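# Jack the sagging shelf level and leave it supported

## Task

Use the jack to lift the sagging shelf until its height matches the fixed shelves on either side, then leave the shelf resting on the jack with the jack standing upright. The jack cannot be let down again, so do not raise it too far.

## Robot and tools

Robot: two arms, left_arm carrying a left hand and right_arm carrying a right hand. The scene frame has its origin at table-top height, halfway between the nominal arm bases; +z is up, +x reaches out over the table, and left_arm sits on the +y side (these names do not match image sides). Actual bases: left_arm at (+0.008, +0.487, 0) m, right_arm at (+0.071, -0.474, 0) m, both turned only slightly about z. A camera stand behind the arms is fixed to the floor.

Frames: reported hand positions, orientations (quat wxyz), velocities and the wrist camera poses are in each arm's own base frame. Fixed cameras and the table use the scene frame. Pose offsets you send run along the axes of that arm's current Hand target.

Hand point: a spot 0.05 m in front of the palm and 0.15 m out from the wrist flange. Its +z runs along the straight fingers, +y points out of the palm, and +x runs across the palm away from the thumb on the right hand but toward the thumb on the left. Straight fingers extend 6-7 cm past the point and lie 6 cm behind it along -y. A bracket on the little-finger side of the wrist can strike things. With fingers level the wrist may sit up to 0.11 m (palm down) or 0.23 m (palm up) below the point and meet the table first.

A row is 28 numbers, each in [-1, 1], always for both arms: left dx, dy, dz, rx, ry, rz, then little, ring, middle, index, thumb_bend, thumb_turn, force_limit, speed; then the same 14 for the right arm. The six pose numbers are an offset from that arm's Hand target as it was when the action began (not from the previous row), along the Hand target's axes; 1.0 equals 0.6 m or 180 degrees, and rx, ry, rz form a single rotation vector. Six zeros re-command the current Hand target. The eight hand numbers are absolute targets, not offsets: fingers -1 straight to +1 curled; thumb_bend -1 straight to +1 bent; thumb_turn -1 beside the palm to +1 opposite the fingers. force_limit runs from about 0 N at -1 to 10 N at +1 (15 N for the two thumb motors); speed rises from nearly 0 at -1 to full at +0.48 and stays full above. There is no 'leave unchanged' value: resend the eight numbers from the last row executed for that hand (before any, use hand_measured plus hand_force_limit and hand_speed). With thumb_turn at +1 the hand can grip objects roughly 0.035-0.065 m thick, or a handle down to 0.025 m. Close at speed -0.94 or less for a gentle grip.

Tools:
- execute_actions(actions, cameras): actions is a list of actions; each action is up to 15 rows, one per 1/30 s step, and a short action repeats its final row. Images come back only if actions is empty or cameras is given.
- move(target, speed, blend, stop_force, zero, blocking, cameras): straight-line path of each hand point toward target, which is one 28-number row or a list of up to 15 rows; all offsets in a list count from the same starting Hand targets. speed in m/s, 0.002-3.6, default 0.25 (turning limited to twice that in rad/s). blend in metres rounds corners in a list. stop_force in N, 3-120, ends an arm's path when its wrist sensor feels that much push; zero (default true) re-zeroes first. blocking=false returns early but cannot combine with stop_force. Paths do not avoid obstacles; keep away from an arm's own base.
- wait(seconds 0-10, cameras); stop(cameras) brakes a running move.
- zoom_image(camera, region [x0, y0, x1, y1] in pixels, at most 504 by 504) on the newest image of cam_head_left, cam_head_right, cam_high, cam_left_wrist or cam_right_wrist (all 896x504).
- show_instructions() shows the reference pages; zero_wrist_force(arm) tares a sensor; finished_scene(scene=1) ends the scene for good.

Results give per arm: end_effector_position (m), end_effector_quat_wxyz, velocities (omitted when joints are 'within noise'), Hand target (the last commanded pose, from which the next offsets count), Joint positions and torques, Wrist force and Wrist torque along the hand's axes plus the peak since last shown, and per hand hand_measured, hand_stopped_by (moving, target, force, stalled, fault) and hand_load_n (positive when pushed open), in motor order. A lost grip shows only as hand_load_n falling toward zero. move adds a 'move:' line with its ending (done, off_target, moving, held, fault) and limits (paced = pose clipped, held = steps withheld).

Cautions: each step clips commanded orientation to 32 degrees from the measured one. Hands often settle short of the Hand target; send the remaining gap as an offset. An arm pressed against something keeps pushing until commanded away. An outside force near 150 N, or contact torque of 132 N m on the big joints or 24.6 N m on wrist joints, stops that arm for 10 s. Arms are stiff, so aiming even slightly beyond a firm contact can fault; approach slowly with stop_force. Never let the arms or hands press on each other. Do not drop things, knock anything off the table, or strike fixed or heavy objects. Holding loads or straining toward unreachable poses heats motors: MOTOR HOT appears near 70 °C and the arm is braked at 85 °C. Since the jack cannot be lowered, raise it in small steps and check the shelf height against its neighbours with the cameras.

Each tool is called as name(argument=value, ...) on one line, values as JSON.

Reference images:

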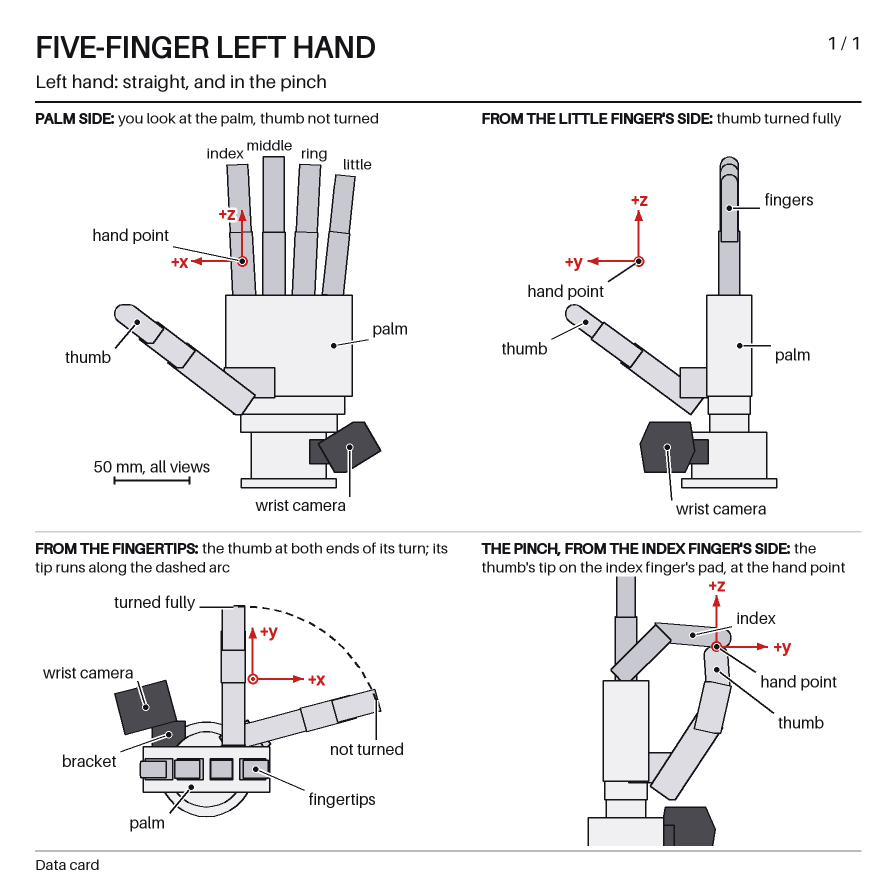

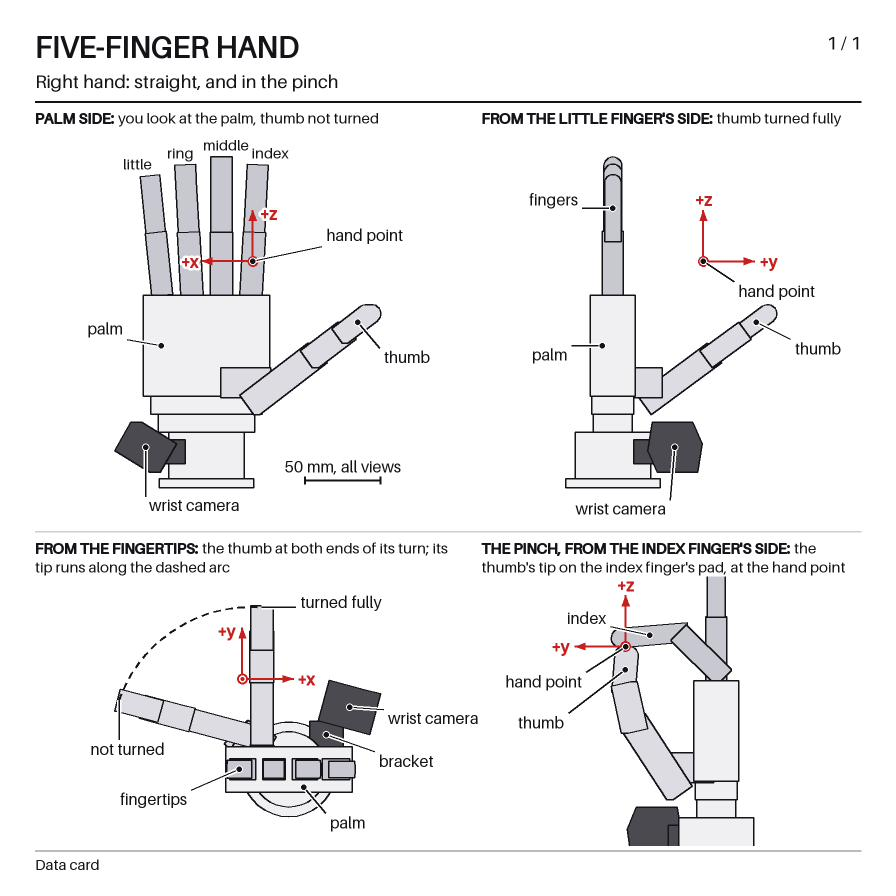

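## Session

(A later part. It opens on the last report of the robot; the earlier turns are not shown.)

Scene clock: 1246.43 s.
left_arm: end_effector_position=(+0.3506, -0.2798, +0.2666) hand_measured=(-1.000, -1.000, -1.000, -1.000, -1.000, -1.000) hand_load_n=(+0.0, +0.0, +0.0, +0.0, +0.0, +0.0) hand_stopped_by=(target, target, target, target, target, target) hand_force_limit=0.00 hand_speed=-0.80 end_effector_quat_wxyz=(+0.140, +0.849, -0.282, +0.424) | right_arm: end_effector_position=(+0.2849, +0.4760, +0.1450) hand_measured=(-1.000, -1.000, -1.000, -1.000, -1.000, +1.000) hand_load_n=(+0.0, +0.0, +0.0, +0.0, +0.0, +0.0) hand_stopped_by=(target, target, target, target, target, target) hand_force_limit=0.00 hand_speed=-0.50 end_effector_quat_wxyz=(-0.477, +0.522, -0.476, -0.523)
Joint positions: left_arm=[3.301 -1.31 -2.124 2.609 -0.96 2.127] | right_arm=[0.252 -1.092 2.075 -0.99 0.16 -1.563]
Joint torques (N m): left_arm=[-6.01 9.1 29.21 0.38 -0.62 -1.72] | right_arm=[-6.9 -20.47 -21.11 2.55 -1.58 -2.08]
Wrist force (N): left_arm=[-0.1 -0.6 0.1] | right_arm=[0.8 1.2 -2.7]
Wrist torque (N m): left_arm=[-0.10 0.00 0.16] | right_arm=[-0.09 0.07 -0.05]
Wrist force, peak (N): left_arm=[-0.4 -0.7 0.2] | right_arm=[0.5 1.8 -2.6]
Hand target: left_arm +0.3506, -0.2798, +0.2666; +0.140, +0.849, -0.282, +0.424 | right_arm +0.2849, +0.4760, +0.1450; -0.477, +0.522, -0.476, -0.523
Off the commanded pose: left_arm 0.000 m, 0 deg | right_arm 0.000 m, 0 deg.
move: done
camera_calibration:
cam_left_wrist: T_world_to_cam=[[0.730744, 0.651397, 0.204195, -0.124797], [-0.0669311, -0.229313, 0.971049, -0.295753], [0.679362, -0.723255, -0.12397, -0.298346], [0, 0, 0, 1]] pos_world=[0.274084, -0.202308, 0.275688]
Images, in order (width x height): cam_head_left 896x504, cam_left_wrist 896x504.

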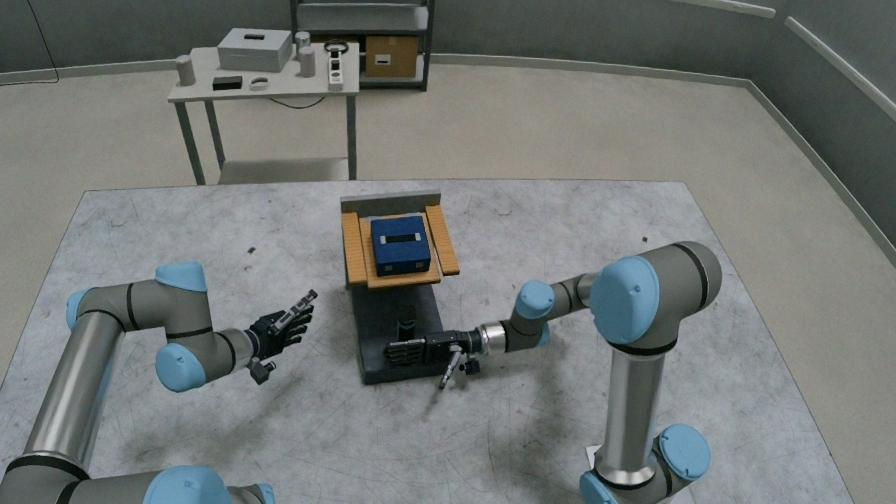

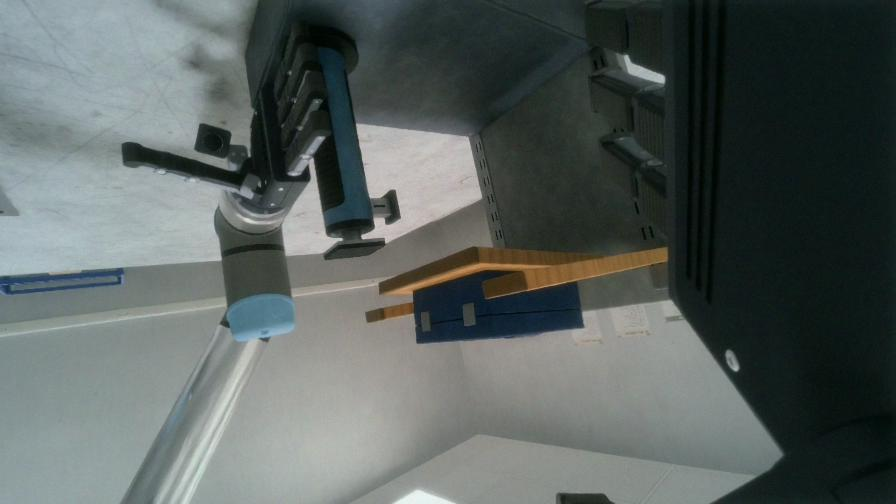

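move(target=[[0,0,0,0,0,0,-1,-1,-1,-1,-1,-1,0,-0.8, 0,-0.05,0,0,0,0,-1,-1,-1,-1,-1,1,0,-0.5]], speed=0.03, cameras=["cam_left_wrist","cam_head_left"])

zoom_image(camera="cam_left_wrist", region=[200, 0, 520, 320])

Scene clock: 1254.20 s.
left_arm: end_effector_position=(+0.3506, -0.2798, +0.2666) hand_measured=(-1.000, -1.000, -1.000, -1.000, -1.000, -1.000) hand_load_n=(+0.0, +0.0, +0.0, +0.0, +0.0, +0.0) hand_stopped_by=(target, target, target, target, target, target) hand_force_limit=0.00 hand_speed=-0.80 end_effector_quat_wxyz=(+0.140, +0.849, -0.282, +0.424) | right_arm: end_effector_position=(+0.3147, +0.4788, +0.1449) hand_measured=(-1.000, -1.000, -1.000, -1.000, -1.000, +1.000) hand_load_n=(+0.0, +0.0, -0.5, +0.0, +0.0, -0.5) hand_stopped_by=(target, target, target, target, target, target) hand_force_limit=0.00 hand_speed=-0.50 end_effector_quat_wxyz=(-0.477, +0.522, -0.476, -0.523)
Joint positions: left_arm=[3.301 -1.31 -2.124 2.609 -0.96 2.127] | right_arm=[0.241 -1.05 1.994 -0.952 0.149 -1.563]
Joint torques (N m): left_arm=[-6.18 9.29 29.2 0.42 -0.58 -1.66] | right_arm=[-6.56 -22.39 -21.35 2.08 -1.47 -2.4]
Wrist force (N): left_arm=[-0.2 -0.6 0.2] | right_arm=[0.7 1.3 -2.7]
Wrist torque (N m): left_arm=[-0.12 0.02 0.16] | right_arm=[-0.08 0.06 -0.03]
Wrist force, peak (N): left_arm=[-0.2 -0.7 0.4] | right_arm=[0.8 1.2 -2.9]
Hand target: left_arm +0.3506, -0.2798, +0.2666; +0.140, +0.849, -0.282, +0.424 | right_arm +0.3148, +0.4788, +0.1449; -0.477, +0.522, -0.476, -0.523
Off the commanded pose: left_arm 0.000 m, 0 deg | right_arm 0.000 m, 0 deg.
move: done
camera_calibration:
cam_left_wrist: T_world_to_cam=[[0.730744, 0.651397, 0.204195, -0.124797], [-0.0669311, -0.229313, 0.971049, -0.295753], [0.679362, -0.723255, -0.12397, -0.298346], [0, 0, 0, 1]] pos_world=[0.274084, -0.202308, 0.275688]
Images, in order (width x height): cam_head_left 896x504, cam_left_wrist 896x504.

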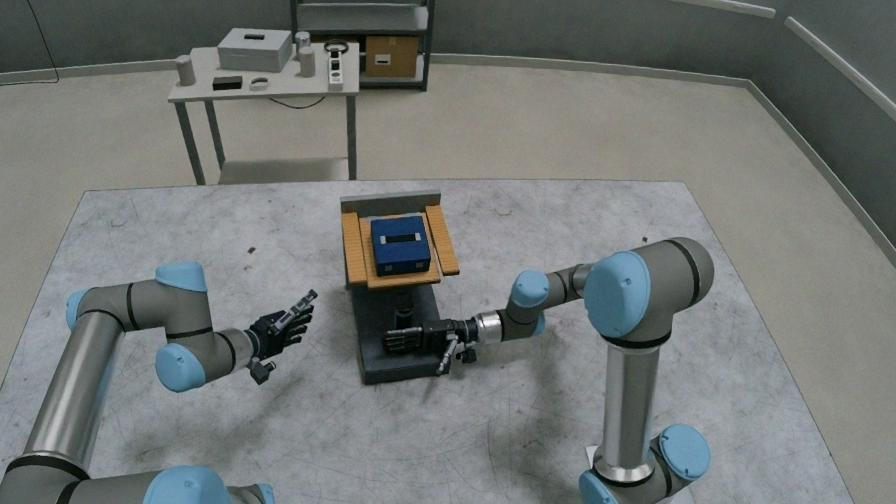

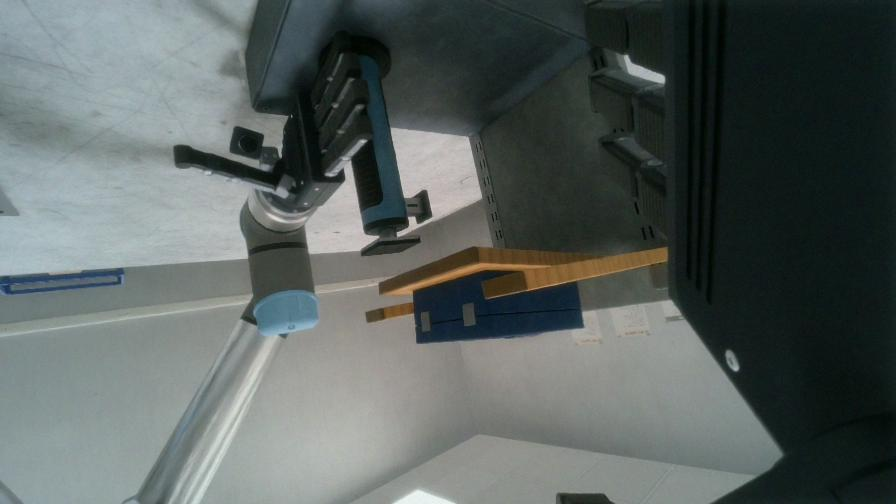

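Scaled by 1.575.

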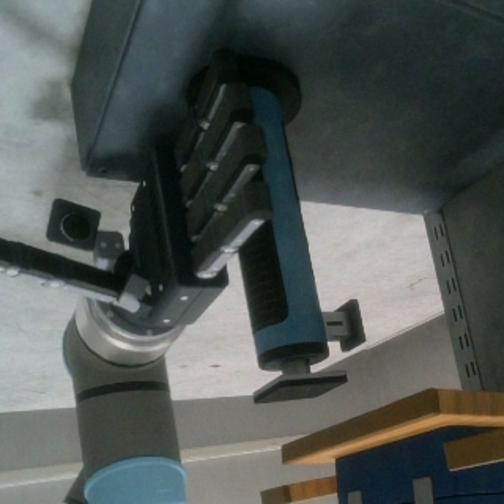

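move(target=[[0,0,0,0,0,0,-1,-1,-1,-1,-1,-1,0,-0.8, 0,-0.05,0,0,0,0,-1,-1,-1,-1,-1,1,0,-0.5]], speed=0.03, cameras=["cam_left_wrist","cam_head_left"])

zoom_image(camera="cam_left_wrist", region=[240, 0, 560, 320])

Scene clock: 1272.13 s.
left_arm: end_effector_position=(+0.3506, -0.2798, +0.2666) hand_measured=(-1.000, -1.000, -1.000, -1.000, -1.000, -1.000) hand_load_n=(+0.0, +0.0, +0.0, +0.0, +0.0, +0.0) hand_stopped_by=(target, target, target, target, target, target) hand_force_limit=0.00 hand_speed=-0.80 end_effector_quat_wxyz=(+0.140, +0.849, -0.282, +0.424) | right_arm: end_effector_position=(+0.3446, +0.4815, +0.1449) hand_measured=(-1.000, -1.000, -1.000, -1.000, -1.000, +1.000) hand_load_n=(-0.5, +0.0, +0.0, +0.0, +0.0, +0.0) hand_stopped_by=(target, target, target, target, target, target) hand_force_limit=0.00 hand_speed=-0.50 end_effector_quat_wxyz=(-0.477, +0.522, -0.476, -0.523)
Joint positions: left_arm=[3.301 -1.31 -2.124 2.609 -0.96 2.127] | right_arm=[0.232 -1.007 1.91 -0.912 0.14 -1.562]
Joint torques (N m): left_arm=[-5.79 9.18 29.71 0.42 -0.65 -1.61] | right_arm=[-6.29 -25.86 -22.17 2.26 -1.66 -2.24]
Wrist force (N): left_arm=[-0.1 -0.5 0.3] | right_arm=[0.8 1.2 -2.7]
Wrist torque (N m): left_arm=[-0.10 0.00 0.16] | right_arm=[-0.10 0.06 -0.02]
Wrist force, peak (N): left_arm=[-0.4 -0.6 0.3] | right_arm=[1.0 1.4 -2.8]
Hand target: left_arm +0.3506, -0.2798, +0.2666; +0.140, +0.849, -0.282, +0.424 | right_arm +0.3446, +0.4815, +0.1449; -0.477, +0.522, -0.476, -0.523
Off the commanded pose: left_arm 0.000 m, 0 deg | right_arm 0.000 m, 0 deg.
move: done
camera_calibration:
cam_left_wrist: T_world_to_cam=[[0.730744, 0.651397, 0.204195, -0.124797], [-0.0669311, -0.229313, 0.971049, -0.295753], [0.679362, -0.723255, -0.12397, -0.298346], [0, 0, 0, 1]] pos_world=[0.274084, -0.202308, 0.275688]
Images, in order (width x height): cam_head_left 896x504, cam_left_wrist 896x504.

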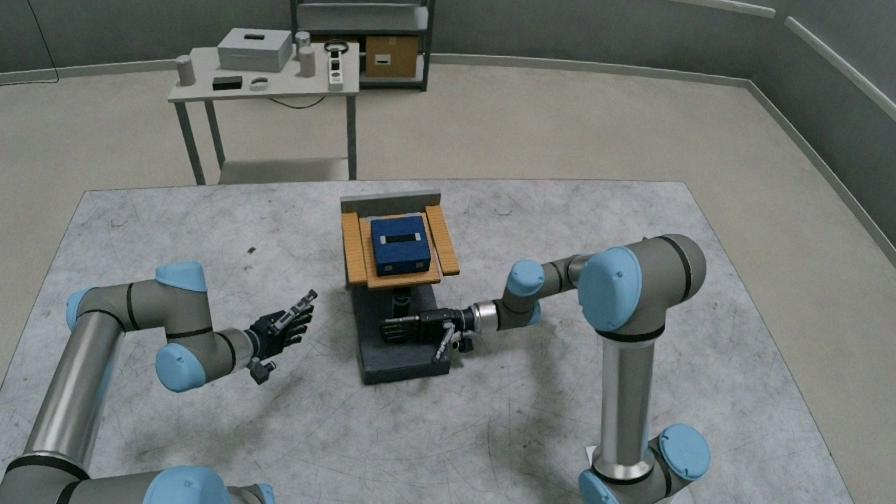

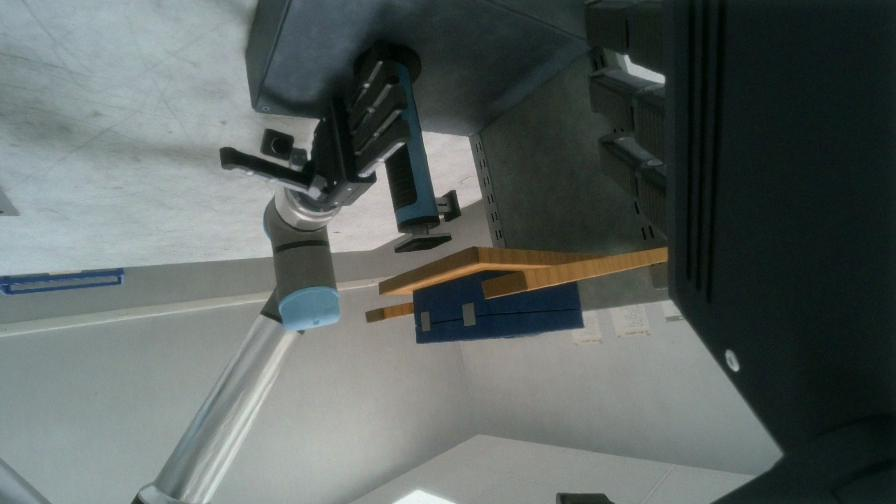

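Scaled by 1.575.

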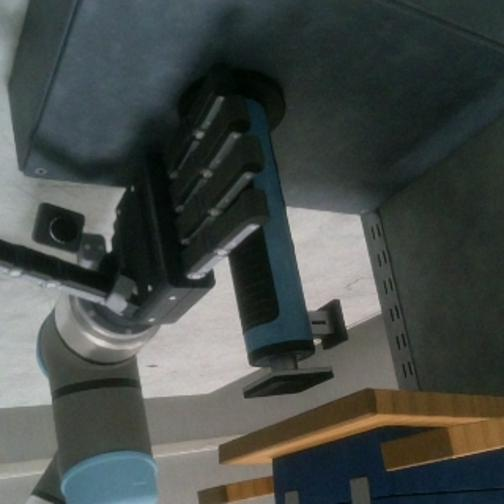

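move(target=[[0,0,0,0,0,0,-1,-1,-1,-1,-1,-1,0,-0.8, 0,-0.0583,0,0,0,0,-1,-1,-1,-1,-1,1,0,-0.5]], speed=0.03, cameras=["cam_left_wrist","cam_head_left","cam_head_right"])

zoom_image(camera="cam_left_wrist", region=[240, 0, 560, 320])

zoom_image(camera="cam_head_left", region=[330, 240, 490, 400])

Scene clock: 1283.63 s.
left_arm: end_effector_position=(+0.3506, -0.2798, +0.2666) hand_measured=(-1.000, -1.000, -1.000, -1.000, -1.000, -1.000) hand_load_n=(+0.0, +0.5, +0.0, +0.0, -0.5, +0.0) hand_stopped_by=(target, target, target, target, target, target) hand_force_limit=0.00 hand_speed=-0.80 end_effector_quat_wxyz=(+0.140, +0.849, -0.282, +0.424) | right_arm: end_effector_position=(+0.3795, +0.4847, +0.1449) hand_measured=(-1.000, -1.000, -1.000, -1.000, -1.000, +1.000) hand_load_n=(+0.0, +0.0, +0.0, +0.0, +0.0, +0.0) hand_stopped_by=(target, target, target, target, target, target) hand_force_limit=0.00 hand_speed=-0.50 end_effector_quat_wxyz=(-0.477, +0.522, -0.476, -0.523)
Joint positions: left_arm=[3.301 -1.31 -2.124 2.609 -0.96 2.127] | right_arm=[0.222 -0.954 1.809 -0.864 0.13 -1.561]
Joint torques (N m): left_arm=[-5.77 8.94 29.73 0.45 -0.69 -1.62] | right_arm=[-6.28 -28.47 -25.53 2.31 -1.38 -2.6]
Wrist force (N): left_arm=[-0.1 -0.4 0.1] | right_arm=[0.8 1.3 -2.7]
Wrist torque (N m): left_arm=[-0.09 0.00 0.15] | right_arm=[-0.08 0.07 -0.03]
Wrist force, peak (N): left_arm=[-0.3 -0.7 0.4] | right_arm=[1.0 1.5 -2.9]
Hand target: left_arm +0.3506, -0.2798, +0.2666; +0.140, +0.849, -0.282, +0.424 | right_arm +0.3795, +0.4847, +0.1449; -0.477, +0.522, -0.476, -0.523
Off the commanded pose: left_arm 0.000 m, 0 deg | right_arm 0.000 m, 0 deg.
move: done
camera_calibration:
cam_left_wrist: T_world_to_cam=[[0.730744, 0.651397, 0.204195, -0.124797], [-0.0669311, -0.229313, 0.971049, -0.295753], [0.679362, -0.723255, -0.12397, -0.298346], [0, 0, 0, 1]] pos_world=[0.274084, -0.202308, 0.275688]
Images, in order (width x height): cam_head_left 896x504, cam_head_right 896x504, cam_left_wrist 896x504.

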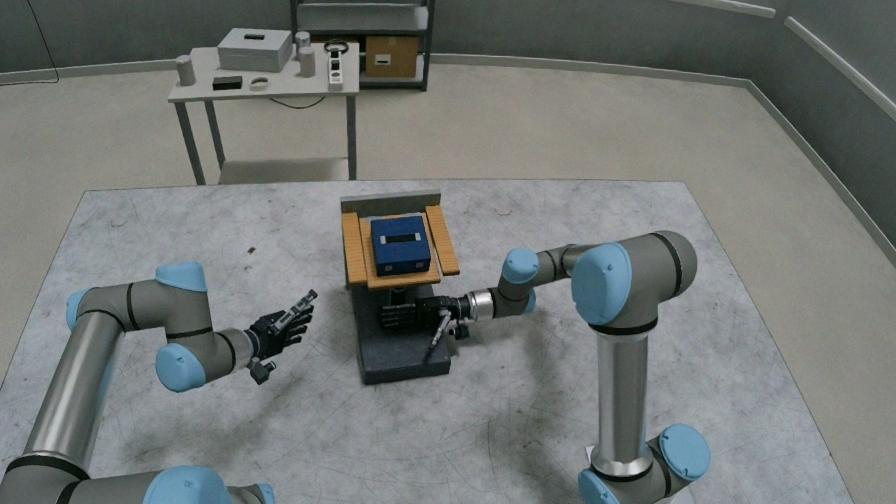

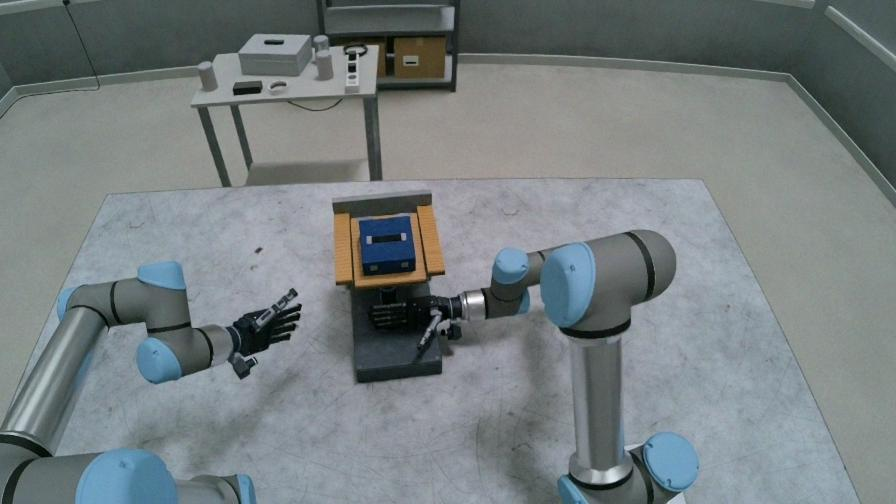

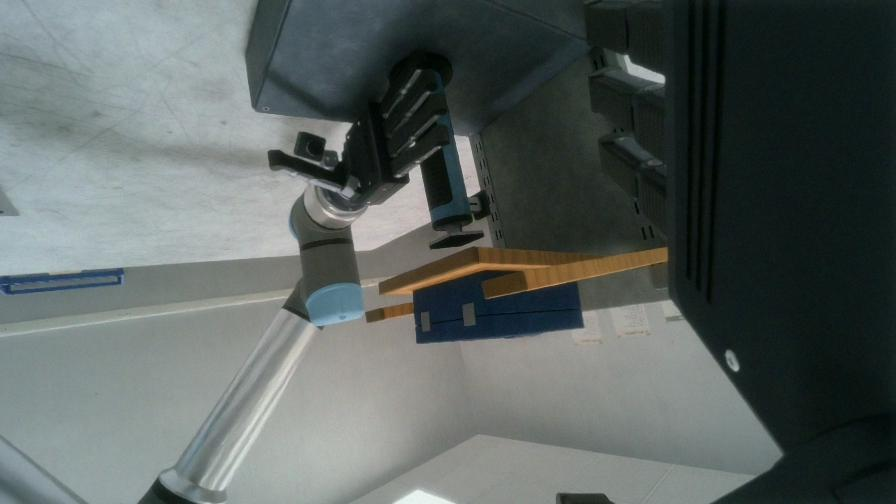

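Scaled by 1.575.

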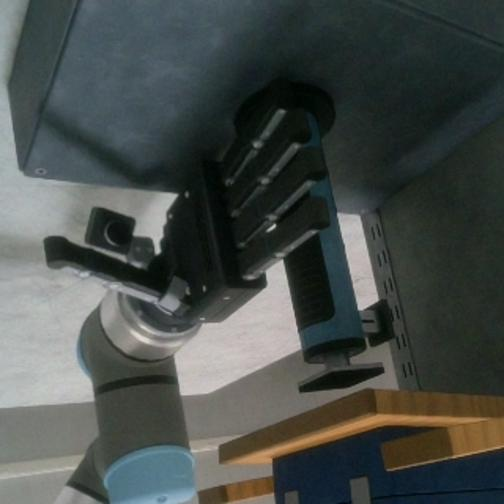

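Scaled by 3.150.

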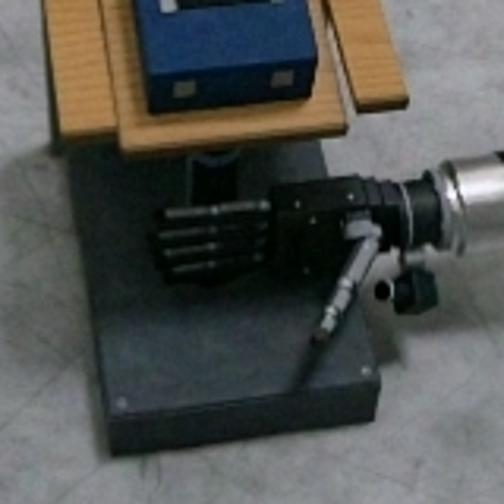

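move(target=[[0,0,0,0,0,0,-1,-1,-1,-1,-1,-1,0,-0.8, 0,0.083,0,0,0,0,-1,-1,-1,-1,-1,1,0,-0.5],[0,0,0,0,0,0,-1,-1,-1,-1,-1,-1,0,-0.8, 0,0.25,0,0,0,0,-1,-1,-1,-1,-1,1,0,-0.5]], speed=[0.05,0.2], blend=0.01, cameras=["cam_left_wrist","cam_head_left","cam_head_right"])

zoom_image(camera="cam_left_wrist", region=[340, 20, 540, 320])

zoom_image(camera="cam_head_left", region=[340, 250, 460, 370])

Scene clock: 1345.57 s.
left_arm: end_effector_position=(+0.3506, -0.2798, +0.2666) hand_measured=(-1.000, -1.000, -1.000, -1.000, -1.000, -1.000) hand_load_n=(+0.0, +0.5, +0.0, +0.0, +0.0, +0.0) hand_stopped_by=(target, target, target, target, target, target) hand_force_limit=0.00 hand_speed=-0.80 end_effector_quat_wxyz=(+0.140, +0.849, -0.282, +0.424) | right_arm: end_effector_position=(+0.2301, +0.4710, +0.1450) hand_measured=(-1.000, -1.000, -1.000, -1.000, -1.000, +1.000) hand_load_n=(+0.0, +0.0, +0.0, +0.0, +0.0, +0.0) hand_stopped_by=(target, target, target, target, target, target) hand_force_limit=0.00 hand_speed=-0.50 end_effector_quat_wxyz=(-0.477, +0.522, -0.476, -0.523)
Joint positions: left_arm=[3.301 -1.31 -2.124 2.609 -0.96 2.127] | right_arm=[0.276 -1.167 2.215 -1.053 0.185 -1.566]
Joint torques (N m): left_arm=[-5.65 9.08 29.65 0.39 -0.61 -1.61] | right_arm=[6.94 -35.32 -2.2 -2.6 2.17 2.31]
Wrist force (N): left_arm=[-0.3 -0.3 0.3] | right_arm=[0.3 -0.1 -2.8]
Wrist torque (N m): left_arm=[-0.07 0.03 0.14] | right_arm=[-0.02 0.13 -0.24]
Wrist force, peak (N): left_arm=[-0.3 -0.6 0.5] | right_arm=[0.7 1.4 -3.0]
Hand target: left_arm +0.3506, -0.2798, +0.2666; +0.140, +0.849, -0.282, +0.424 | right_arm +0.2301, +0.4710, +0.1450; -0.477, +0.522, -0.476, -0.523
Off the commanded pose: left_arm 0.000 m, 0 deg | right_arm 0.000 m, 0 deg.
move: done
camera_calibration:
cam_left_wrist: T_world_to_cam=[[0.730744, 0.651397, 0.204195, -0.124797], [-0.0669311, -0.229313, 0.971049, -0.295753], [0.679362, -0.723255, -0.12397, -0.298346], [0, 0, 0, 1]] pos_world=[0.274084, -0.202308, 0.275688]
Images, in order (width x height): cam_head_left 896x504, cam_head_right 896x504, cam_left_wrist 896x504.

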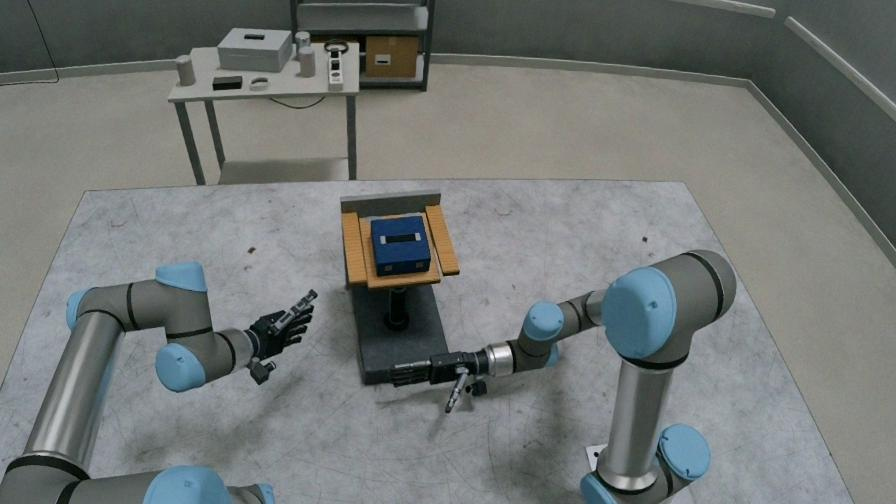

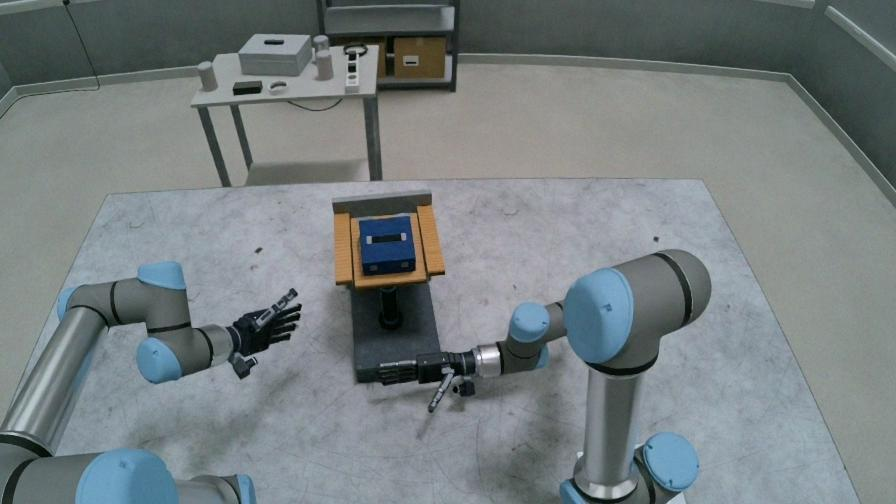

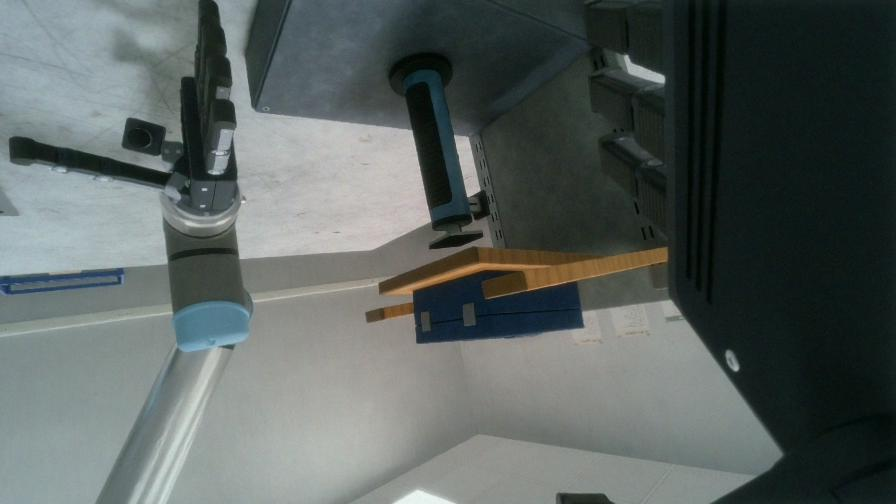

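Scaled by 1.680.

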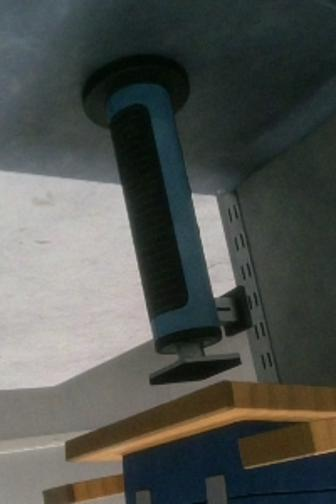

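Scaled by 4.200.

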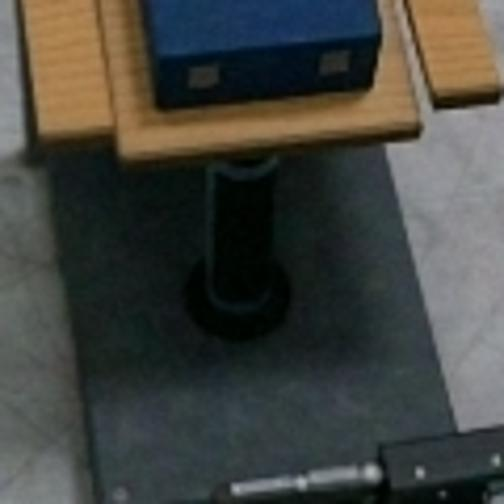

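move(target=[[0,0,0,0,0,0,-1,-1,-1,-1,-1,-1,0,-0.8, -0.0867,-0.0361,0.0285,0.5,0,0,-1,-1,-1,-1,-1,1,0,-0.5]], speed=0.3, cameras=["cam_right_wrist","cam_left_wrist"])

zoom_image(camera="cam_right_wrist", region=[260, 0, 580, 300])

Scene clock: 1374.67 s.
left_arm: end_effector_position=(+0.3506, -0.2798, +0.2666) hand_measured=(-1.000, -1.000, -1.000, -1.000, -1.000, -1.000) hand_load_n=(+0.0, +0.0, +0.0, +0.0, +0.0, +0.0) hand_stopped_by=(target, target, target, target, target, target) hand_force_limit=0.00 hand_speed=-0.80 end_effector_quat_wxyz=(+0.140, +0.849, -0.282, +0.424) | right_arm: end_effector_position=(+0.2501, +0.4899, +0.1970) hand_measured=(-1.000, -1.000, -1.000, -1.000, -1.000, +1.000) hand_load_n=(+0.0, +0.0, +0.0, +0.0, +0.0, +0.0) hand_stopped_by=(target, target, target, target, target, target) hand_force_limit=0.00 hand_speed=-0.50 end_effector_quat_wxyz=(+0.706, -0.032, +0.707, +0.033)
Joint positions: left_arm=[3.301 -1.31 -2.124 2.609 -0.96 2.127] | right_arm=[1.221 -1.254 2.126 -0.871 2.7 -1.569]
Joint torques (N m): left_arm=[-5.25 8.97 29.56 0.37 -0.7 -1.59] | right_arm=[6.51 -16.74 -24.9 2.09 2.24 2.53]
Wrist force (N): left_arm=[-0.1 -0.5 0.1] | right_arm=[0.7 -0.4 -2.3]
Wrist torque (N m): left_arm=[-0.10 0.00 0.16] | right_arm=[-0.09 0.06 -0.23]
Wrist force, peak (N): left_arm=[-0.1 -0.8 0.2] | right_arm=[0.6 -0.2 -3.0]
Hand target: left_arm +0.3506, -0.2798, +0.2666; +0.140, +0.849, -0.282, +0.424 | right_arm +0.2501, +0.4899, +0.1970; +0.706, -0.032, +0.707, +0.033
Off the commanded pose: left_arm 0.000 m, 0 deg | right_arm 0.000 m, 0 deg.
move: done
camera_calibration:
cam_left_wrist: T_world_to_cam=[[0.730744, 0.651397, 0.204195, -0.124797], [-0.0669311, -0.229313, 0.971049, -0.295753], [0.679362, -0.723255, -0.12397, -0.298346], [0, 0, 0, 1]] pos_world=[0.274084, -0.202308, 0.275688]
cam_right_wrist: T_world_to_cam=[[-0.0638249, 0.964371, -0.25674, -0.406813], [-0.509295, 0.189766, 0.839409, -0.127492], [0.858222, 0.184332, 0.479038, -0.283521], [0, 0, 0, 1]] pos_world=[0.152428, 0.468774, 0.13839]
Images, in order (width x height): cam_left_wrist 896x504, cam_right_wrist 896x504.

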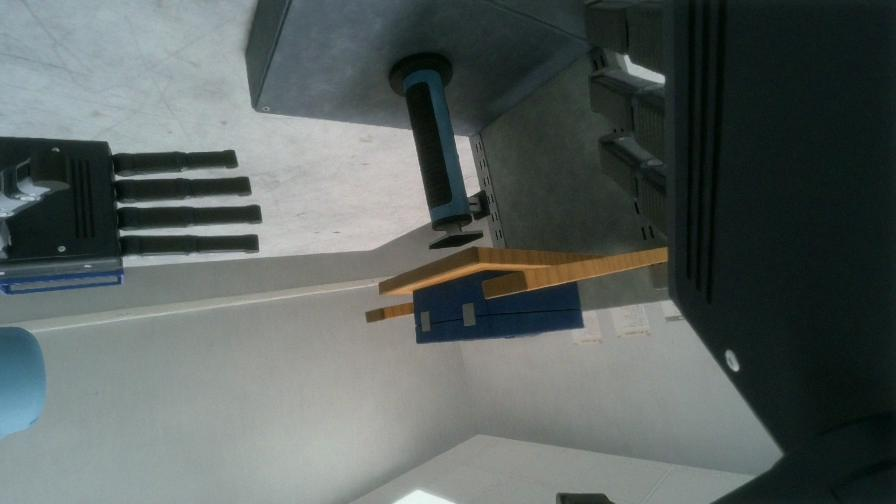

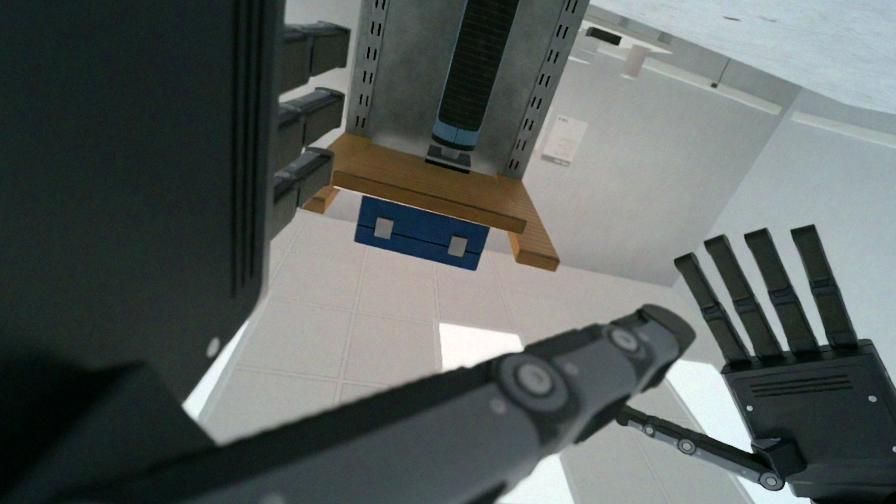

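Scaled by 1.575.

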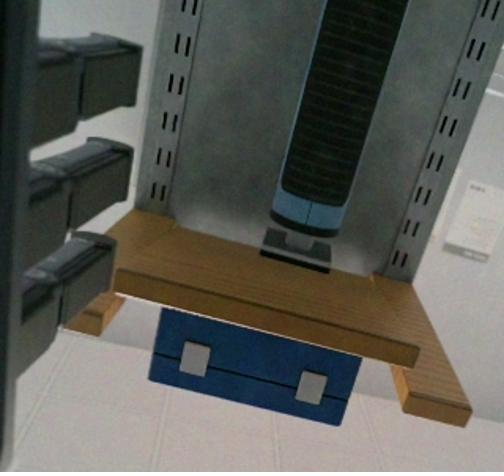

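move(target=[[0,0,0,0,0,0,-1,-1,-1,-1,-1,-1,0,-0.8, 0,0.0058,0.3137,0,0,0,-1,-1,-1,-1,-1,1,0,-0.5]], speed=0.12, cameras=["cam_right_wrist","cam_left_wrist","cam_head_left"])

zoom_image(camera="cam_left_wrist", region=[260, 60, 560, 320])

Scene clock: 1389.27 s.
left_arm: end_effector_position=(+0.3506, -0.2798, +0.2666) hand_measured=(-1.000, -1.000, -1.000, -1.000, -1.000, -1.000) hand_load_n=(+0.0, +0.0, +0.0, +0.0, +0.0, +0.0) hand_stopped_by=(target, target, target, target, target, target) hand_force_limit=0.00 hand_speed=-0.80 end_effector_quat_wxyz=(+0.140, +0.849, -0.282, +0.424) | right_arm: end_effector_position=(+0.4372, +0.5107, +0.1969) hand_measured=(-1.000, -1.000, -1.000, -1.000, -1.000, +1.000) hand_load_n=(+0.0, +0.0, +0.0, +0.0, +0.0, +0.0) hand_stopped_by=(target, target, target, target, target, target) hand_force_limit=0.00 hand_speed=-0.50 end_effector_quat_wxyz=(+0.706, -0.032, +0.707, +0.033)
Joint positions: left_arm=[3.301 -1.31 -2.124 2.609 -0.96 2.127] | right_arm=[0.858 -1.138 1.942 -0.803 2.337 -1.569]
Joint torques (N m): left_arm=[-5.66 8.89 29.51 0.4 -0.58 -1.5] | right_arm=[-7.22 -22.67 -24.95 1.55 -2.05 2.04]
Wrist force (N): left_arm=[-0.3 -0.4 0.2] | right_arm=[0.6 -0.4 -2.3]
Wrist torque (N m): left_arm=[-0.08 0.03 0.14] | right_arm=[-0.07 0.06 -0.15]
Wrist force, peak (N): left_arm=[-0.1 -0.8 0.4] | right_arm=[0.8 -0.5 -3.3]
Hand target: left_arm +0.3506, -0.2798, +0.2666; +0.140, +0.849, -0.282, +0.424 | right_arm +0.4372, +0.5107, +0.1969; +0.706, -0.032, +0.707, +0.033
Off the commanded pose: left_arm 0.000 m, 0 deg | right_arm 0.000 m, 0 deg.
move: done
camera_calibration:
cam_left_wrist: T_world_to_cam=[[0.730744, 0.651397, 0.204195, -0.124797], [-0.0669311, -0.229313, 0.971049, -0.295753], [0.679362, -0.723255, -0.12397, -0.298346], [0, 0, 0, 1]] pos_world=[0.274084, -0.202308, 0.275688]
cam_right_wrist: T_world_to_cam=[[-0.0637985, 0.964348, -0.256833, -0.41485], [-0.509229, 0.189874, 0.839425, -0.0361758], [0.858263, 0.184341, 0.47896, -0.447784], [0, 0, 0, 1]] pos_world=[0.339428, 0.489474, 0.13829]
Images, in order (width x height): cam_head_left 896x504, cam_left_wrist 896x504, cam_right_wrist 896x504.

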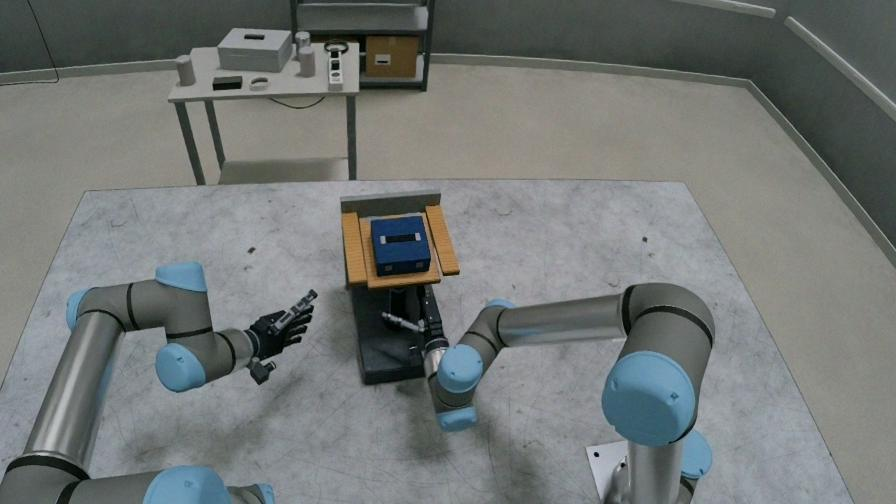

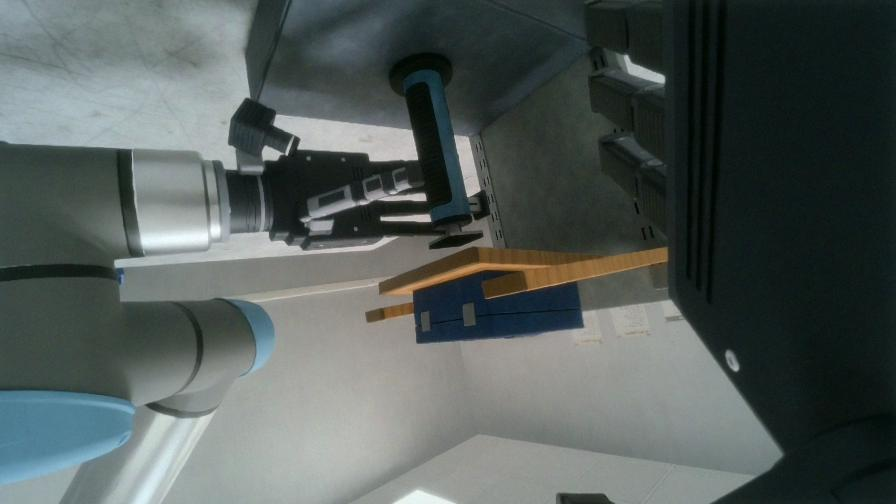

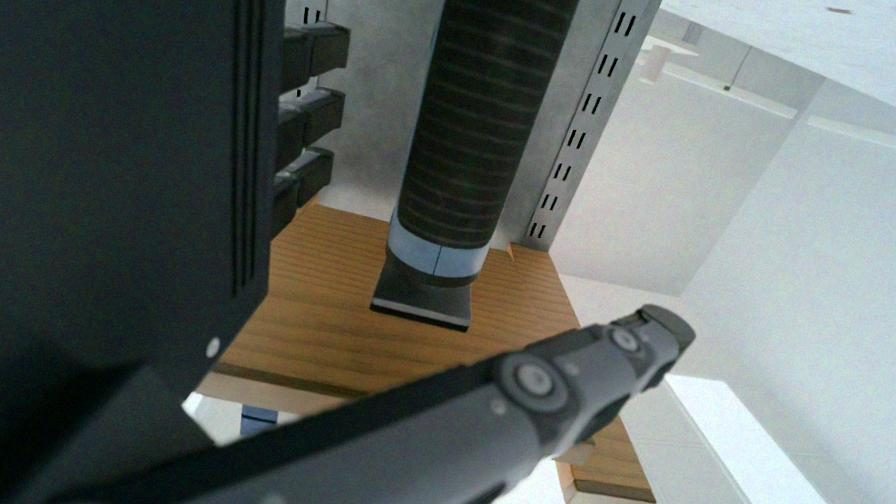

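Scaled by 1.680.

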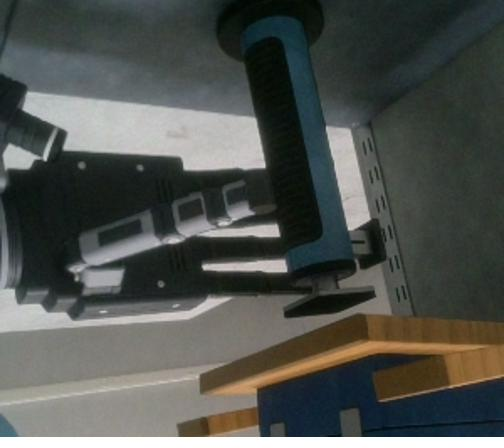

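move(target=[[0,0,0,0,0,0,-1,-1,-1,-1,-1,-1,0,-0.8, -0.0033,0,0.0833,0,0,0,-1,-1,-1,-1,-1,1,0,-0.5]], speed=0.08, stop_force=5, cameras=["cam_right_wrist","cam_left_wrist","cam_head_left"])

zoom_image(camera="cam_left_wrist", region=[300, 60, 600, 320])

Scene clock: 1407.37 s.
left_arm: end_effector_position=(+0.3506, -0.2798, +0.2666) hand_measured=(-1.000, -1.000, -1.000, -1.000, -1.000, -1.000) hand_load_n=(+0.0, +0.0, +0.5, +0.0, +0.0, +0.0) hand_stopped_by=(target, target, target, target, target, target) hand_force_limit=0.00 hand_speed=-0.80 end_effector_quat_wxyz=(+0.140, +0.849, -0.282, +0.424) | right_arm: end_effector_position=(+0.4870, +0.5153, +0.1988) hand_measured=(-1.000, -1.000, -1.000, -1.000, -1.000, +1.000) hand_load_n=(+0.0, +0.0, +0.0, +0.0, +0.0, -0.5) hand_stopped_by=(target, target, target, target, target, target) hand_force_limit=0.00 hand_speed=-0.50 end_effector_quat_wxyz=(+0.706, -0.032, +0.707, +0.033)
Joint positions: left_arm=[3.301 -1.31 -2.124 2.609 -0.96 2.127] | right_arm=[0.786 -1.093 1.859 -0.766 2.265 -1.569]
Joint torques (N m): left_arm=[-5.57 8.6 29.51 0.31 -0.61 -1.46] | right_arm=[-6.05 -25.3 -25.63 1.07 -2.03 1.92]
Wrist force (N): left_arm=[-0.4 -0.4 0.3] | right_arm=[0.8 -0.6 -2.5]
Wrist torque (N m): left_arm=[-0.09 0.04 0.13] | right_arm=[-0.11 0.03 -0.15]
Wrist force, peak (N): left_arm=[-0.3 -0.7 0.3] | right_arm=[0.7 -0.4 -3.1]
Hand target: left_arm +0.3506, -0.2798, +0.2666; +0.140, +0.849, -0.282, +0.424 | right_arm +0.4870, +0.5153, +0.1988; +0.706, -0.032, +0.707, +0.033
Off the commanded pose: left_arm 0.000 m, 0 deg | right_arm 0.000 m, 0 deg.
move: done
camera_calibration:
cam_left_wrist: T_world_to_cam=[[0.730744, 0.651397, 0.204195, -0.124797], [-0.0669311, -0.229313, 0.971049, -0.295753], [0.679362, -0.723255, -0.12397, -0.298346], [0, 0, 0, 1]] pos_world=[0.274084, -0.202308, 0.275688]
cam_right_wrist: T_world_to_cam=[[-0.0637235, 0.964372, -0.256762, -0.415666], [-0.509168, 0.189861, 0.839465, -0.013257], [0.858305, 0.184229, 0.478928, -0.492326], [0, 0, 0, 1]] pos_world=[0.389328, 0.494074, 0.14019]
Images, in order (width x height): cam_head_left 896x504, cam_left_wrist 896x504, cam_right_wrist 896x504.

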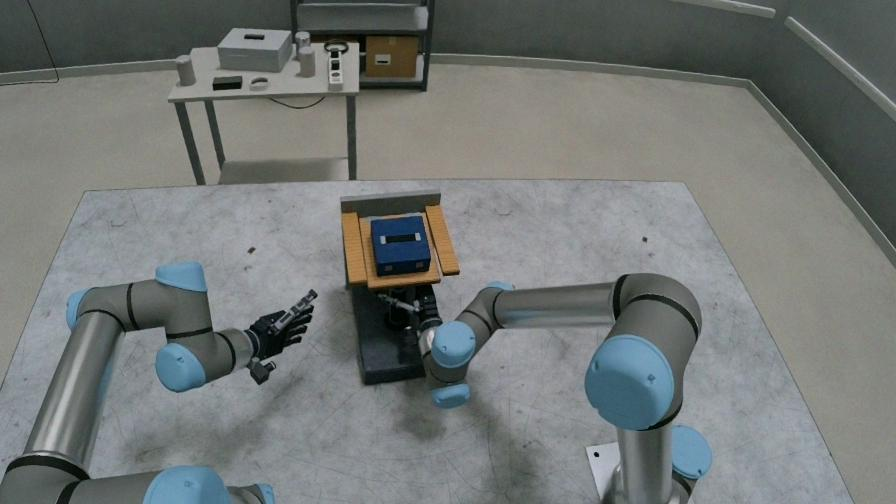

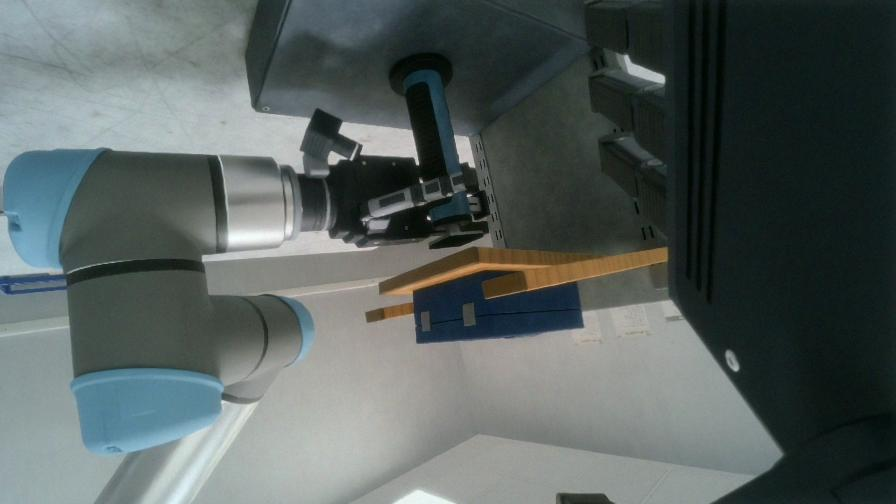

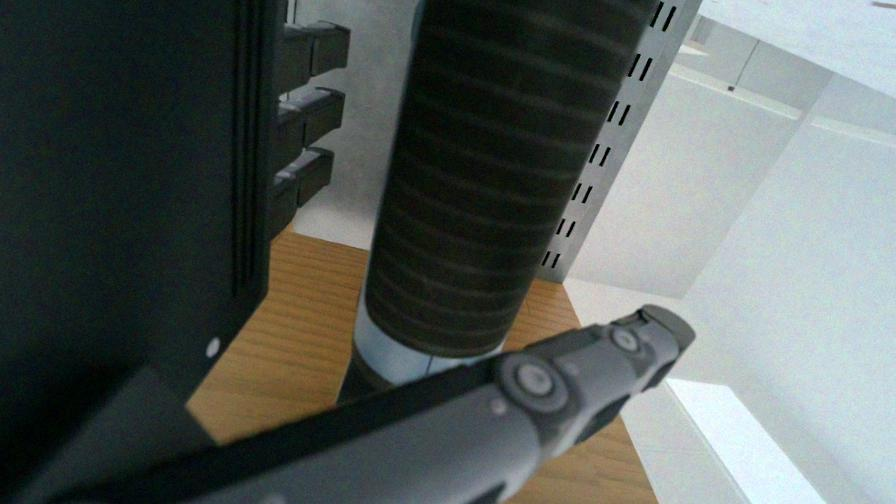

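Scaled by 1.680.

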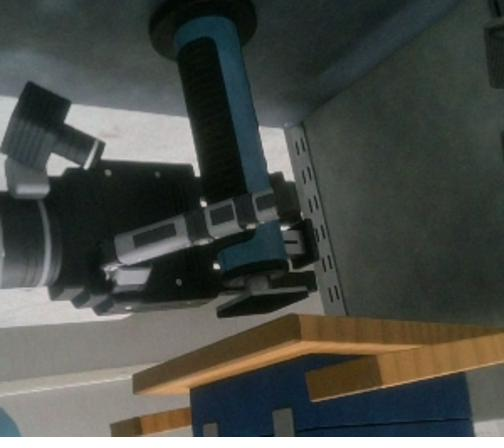

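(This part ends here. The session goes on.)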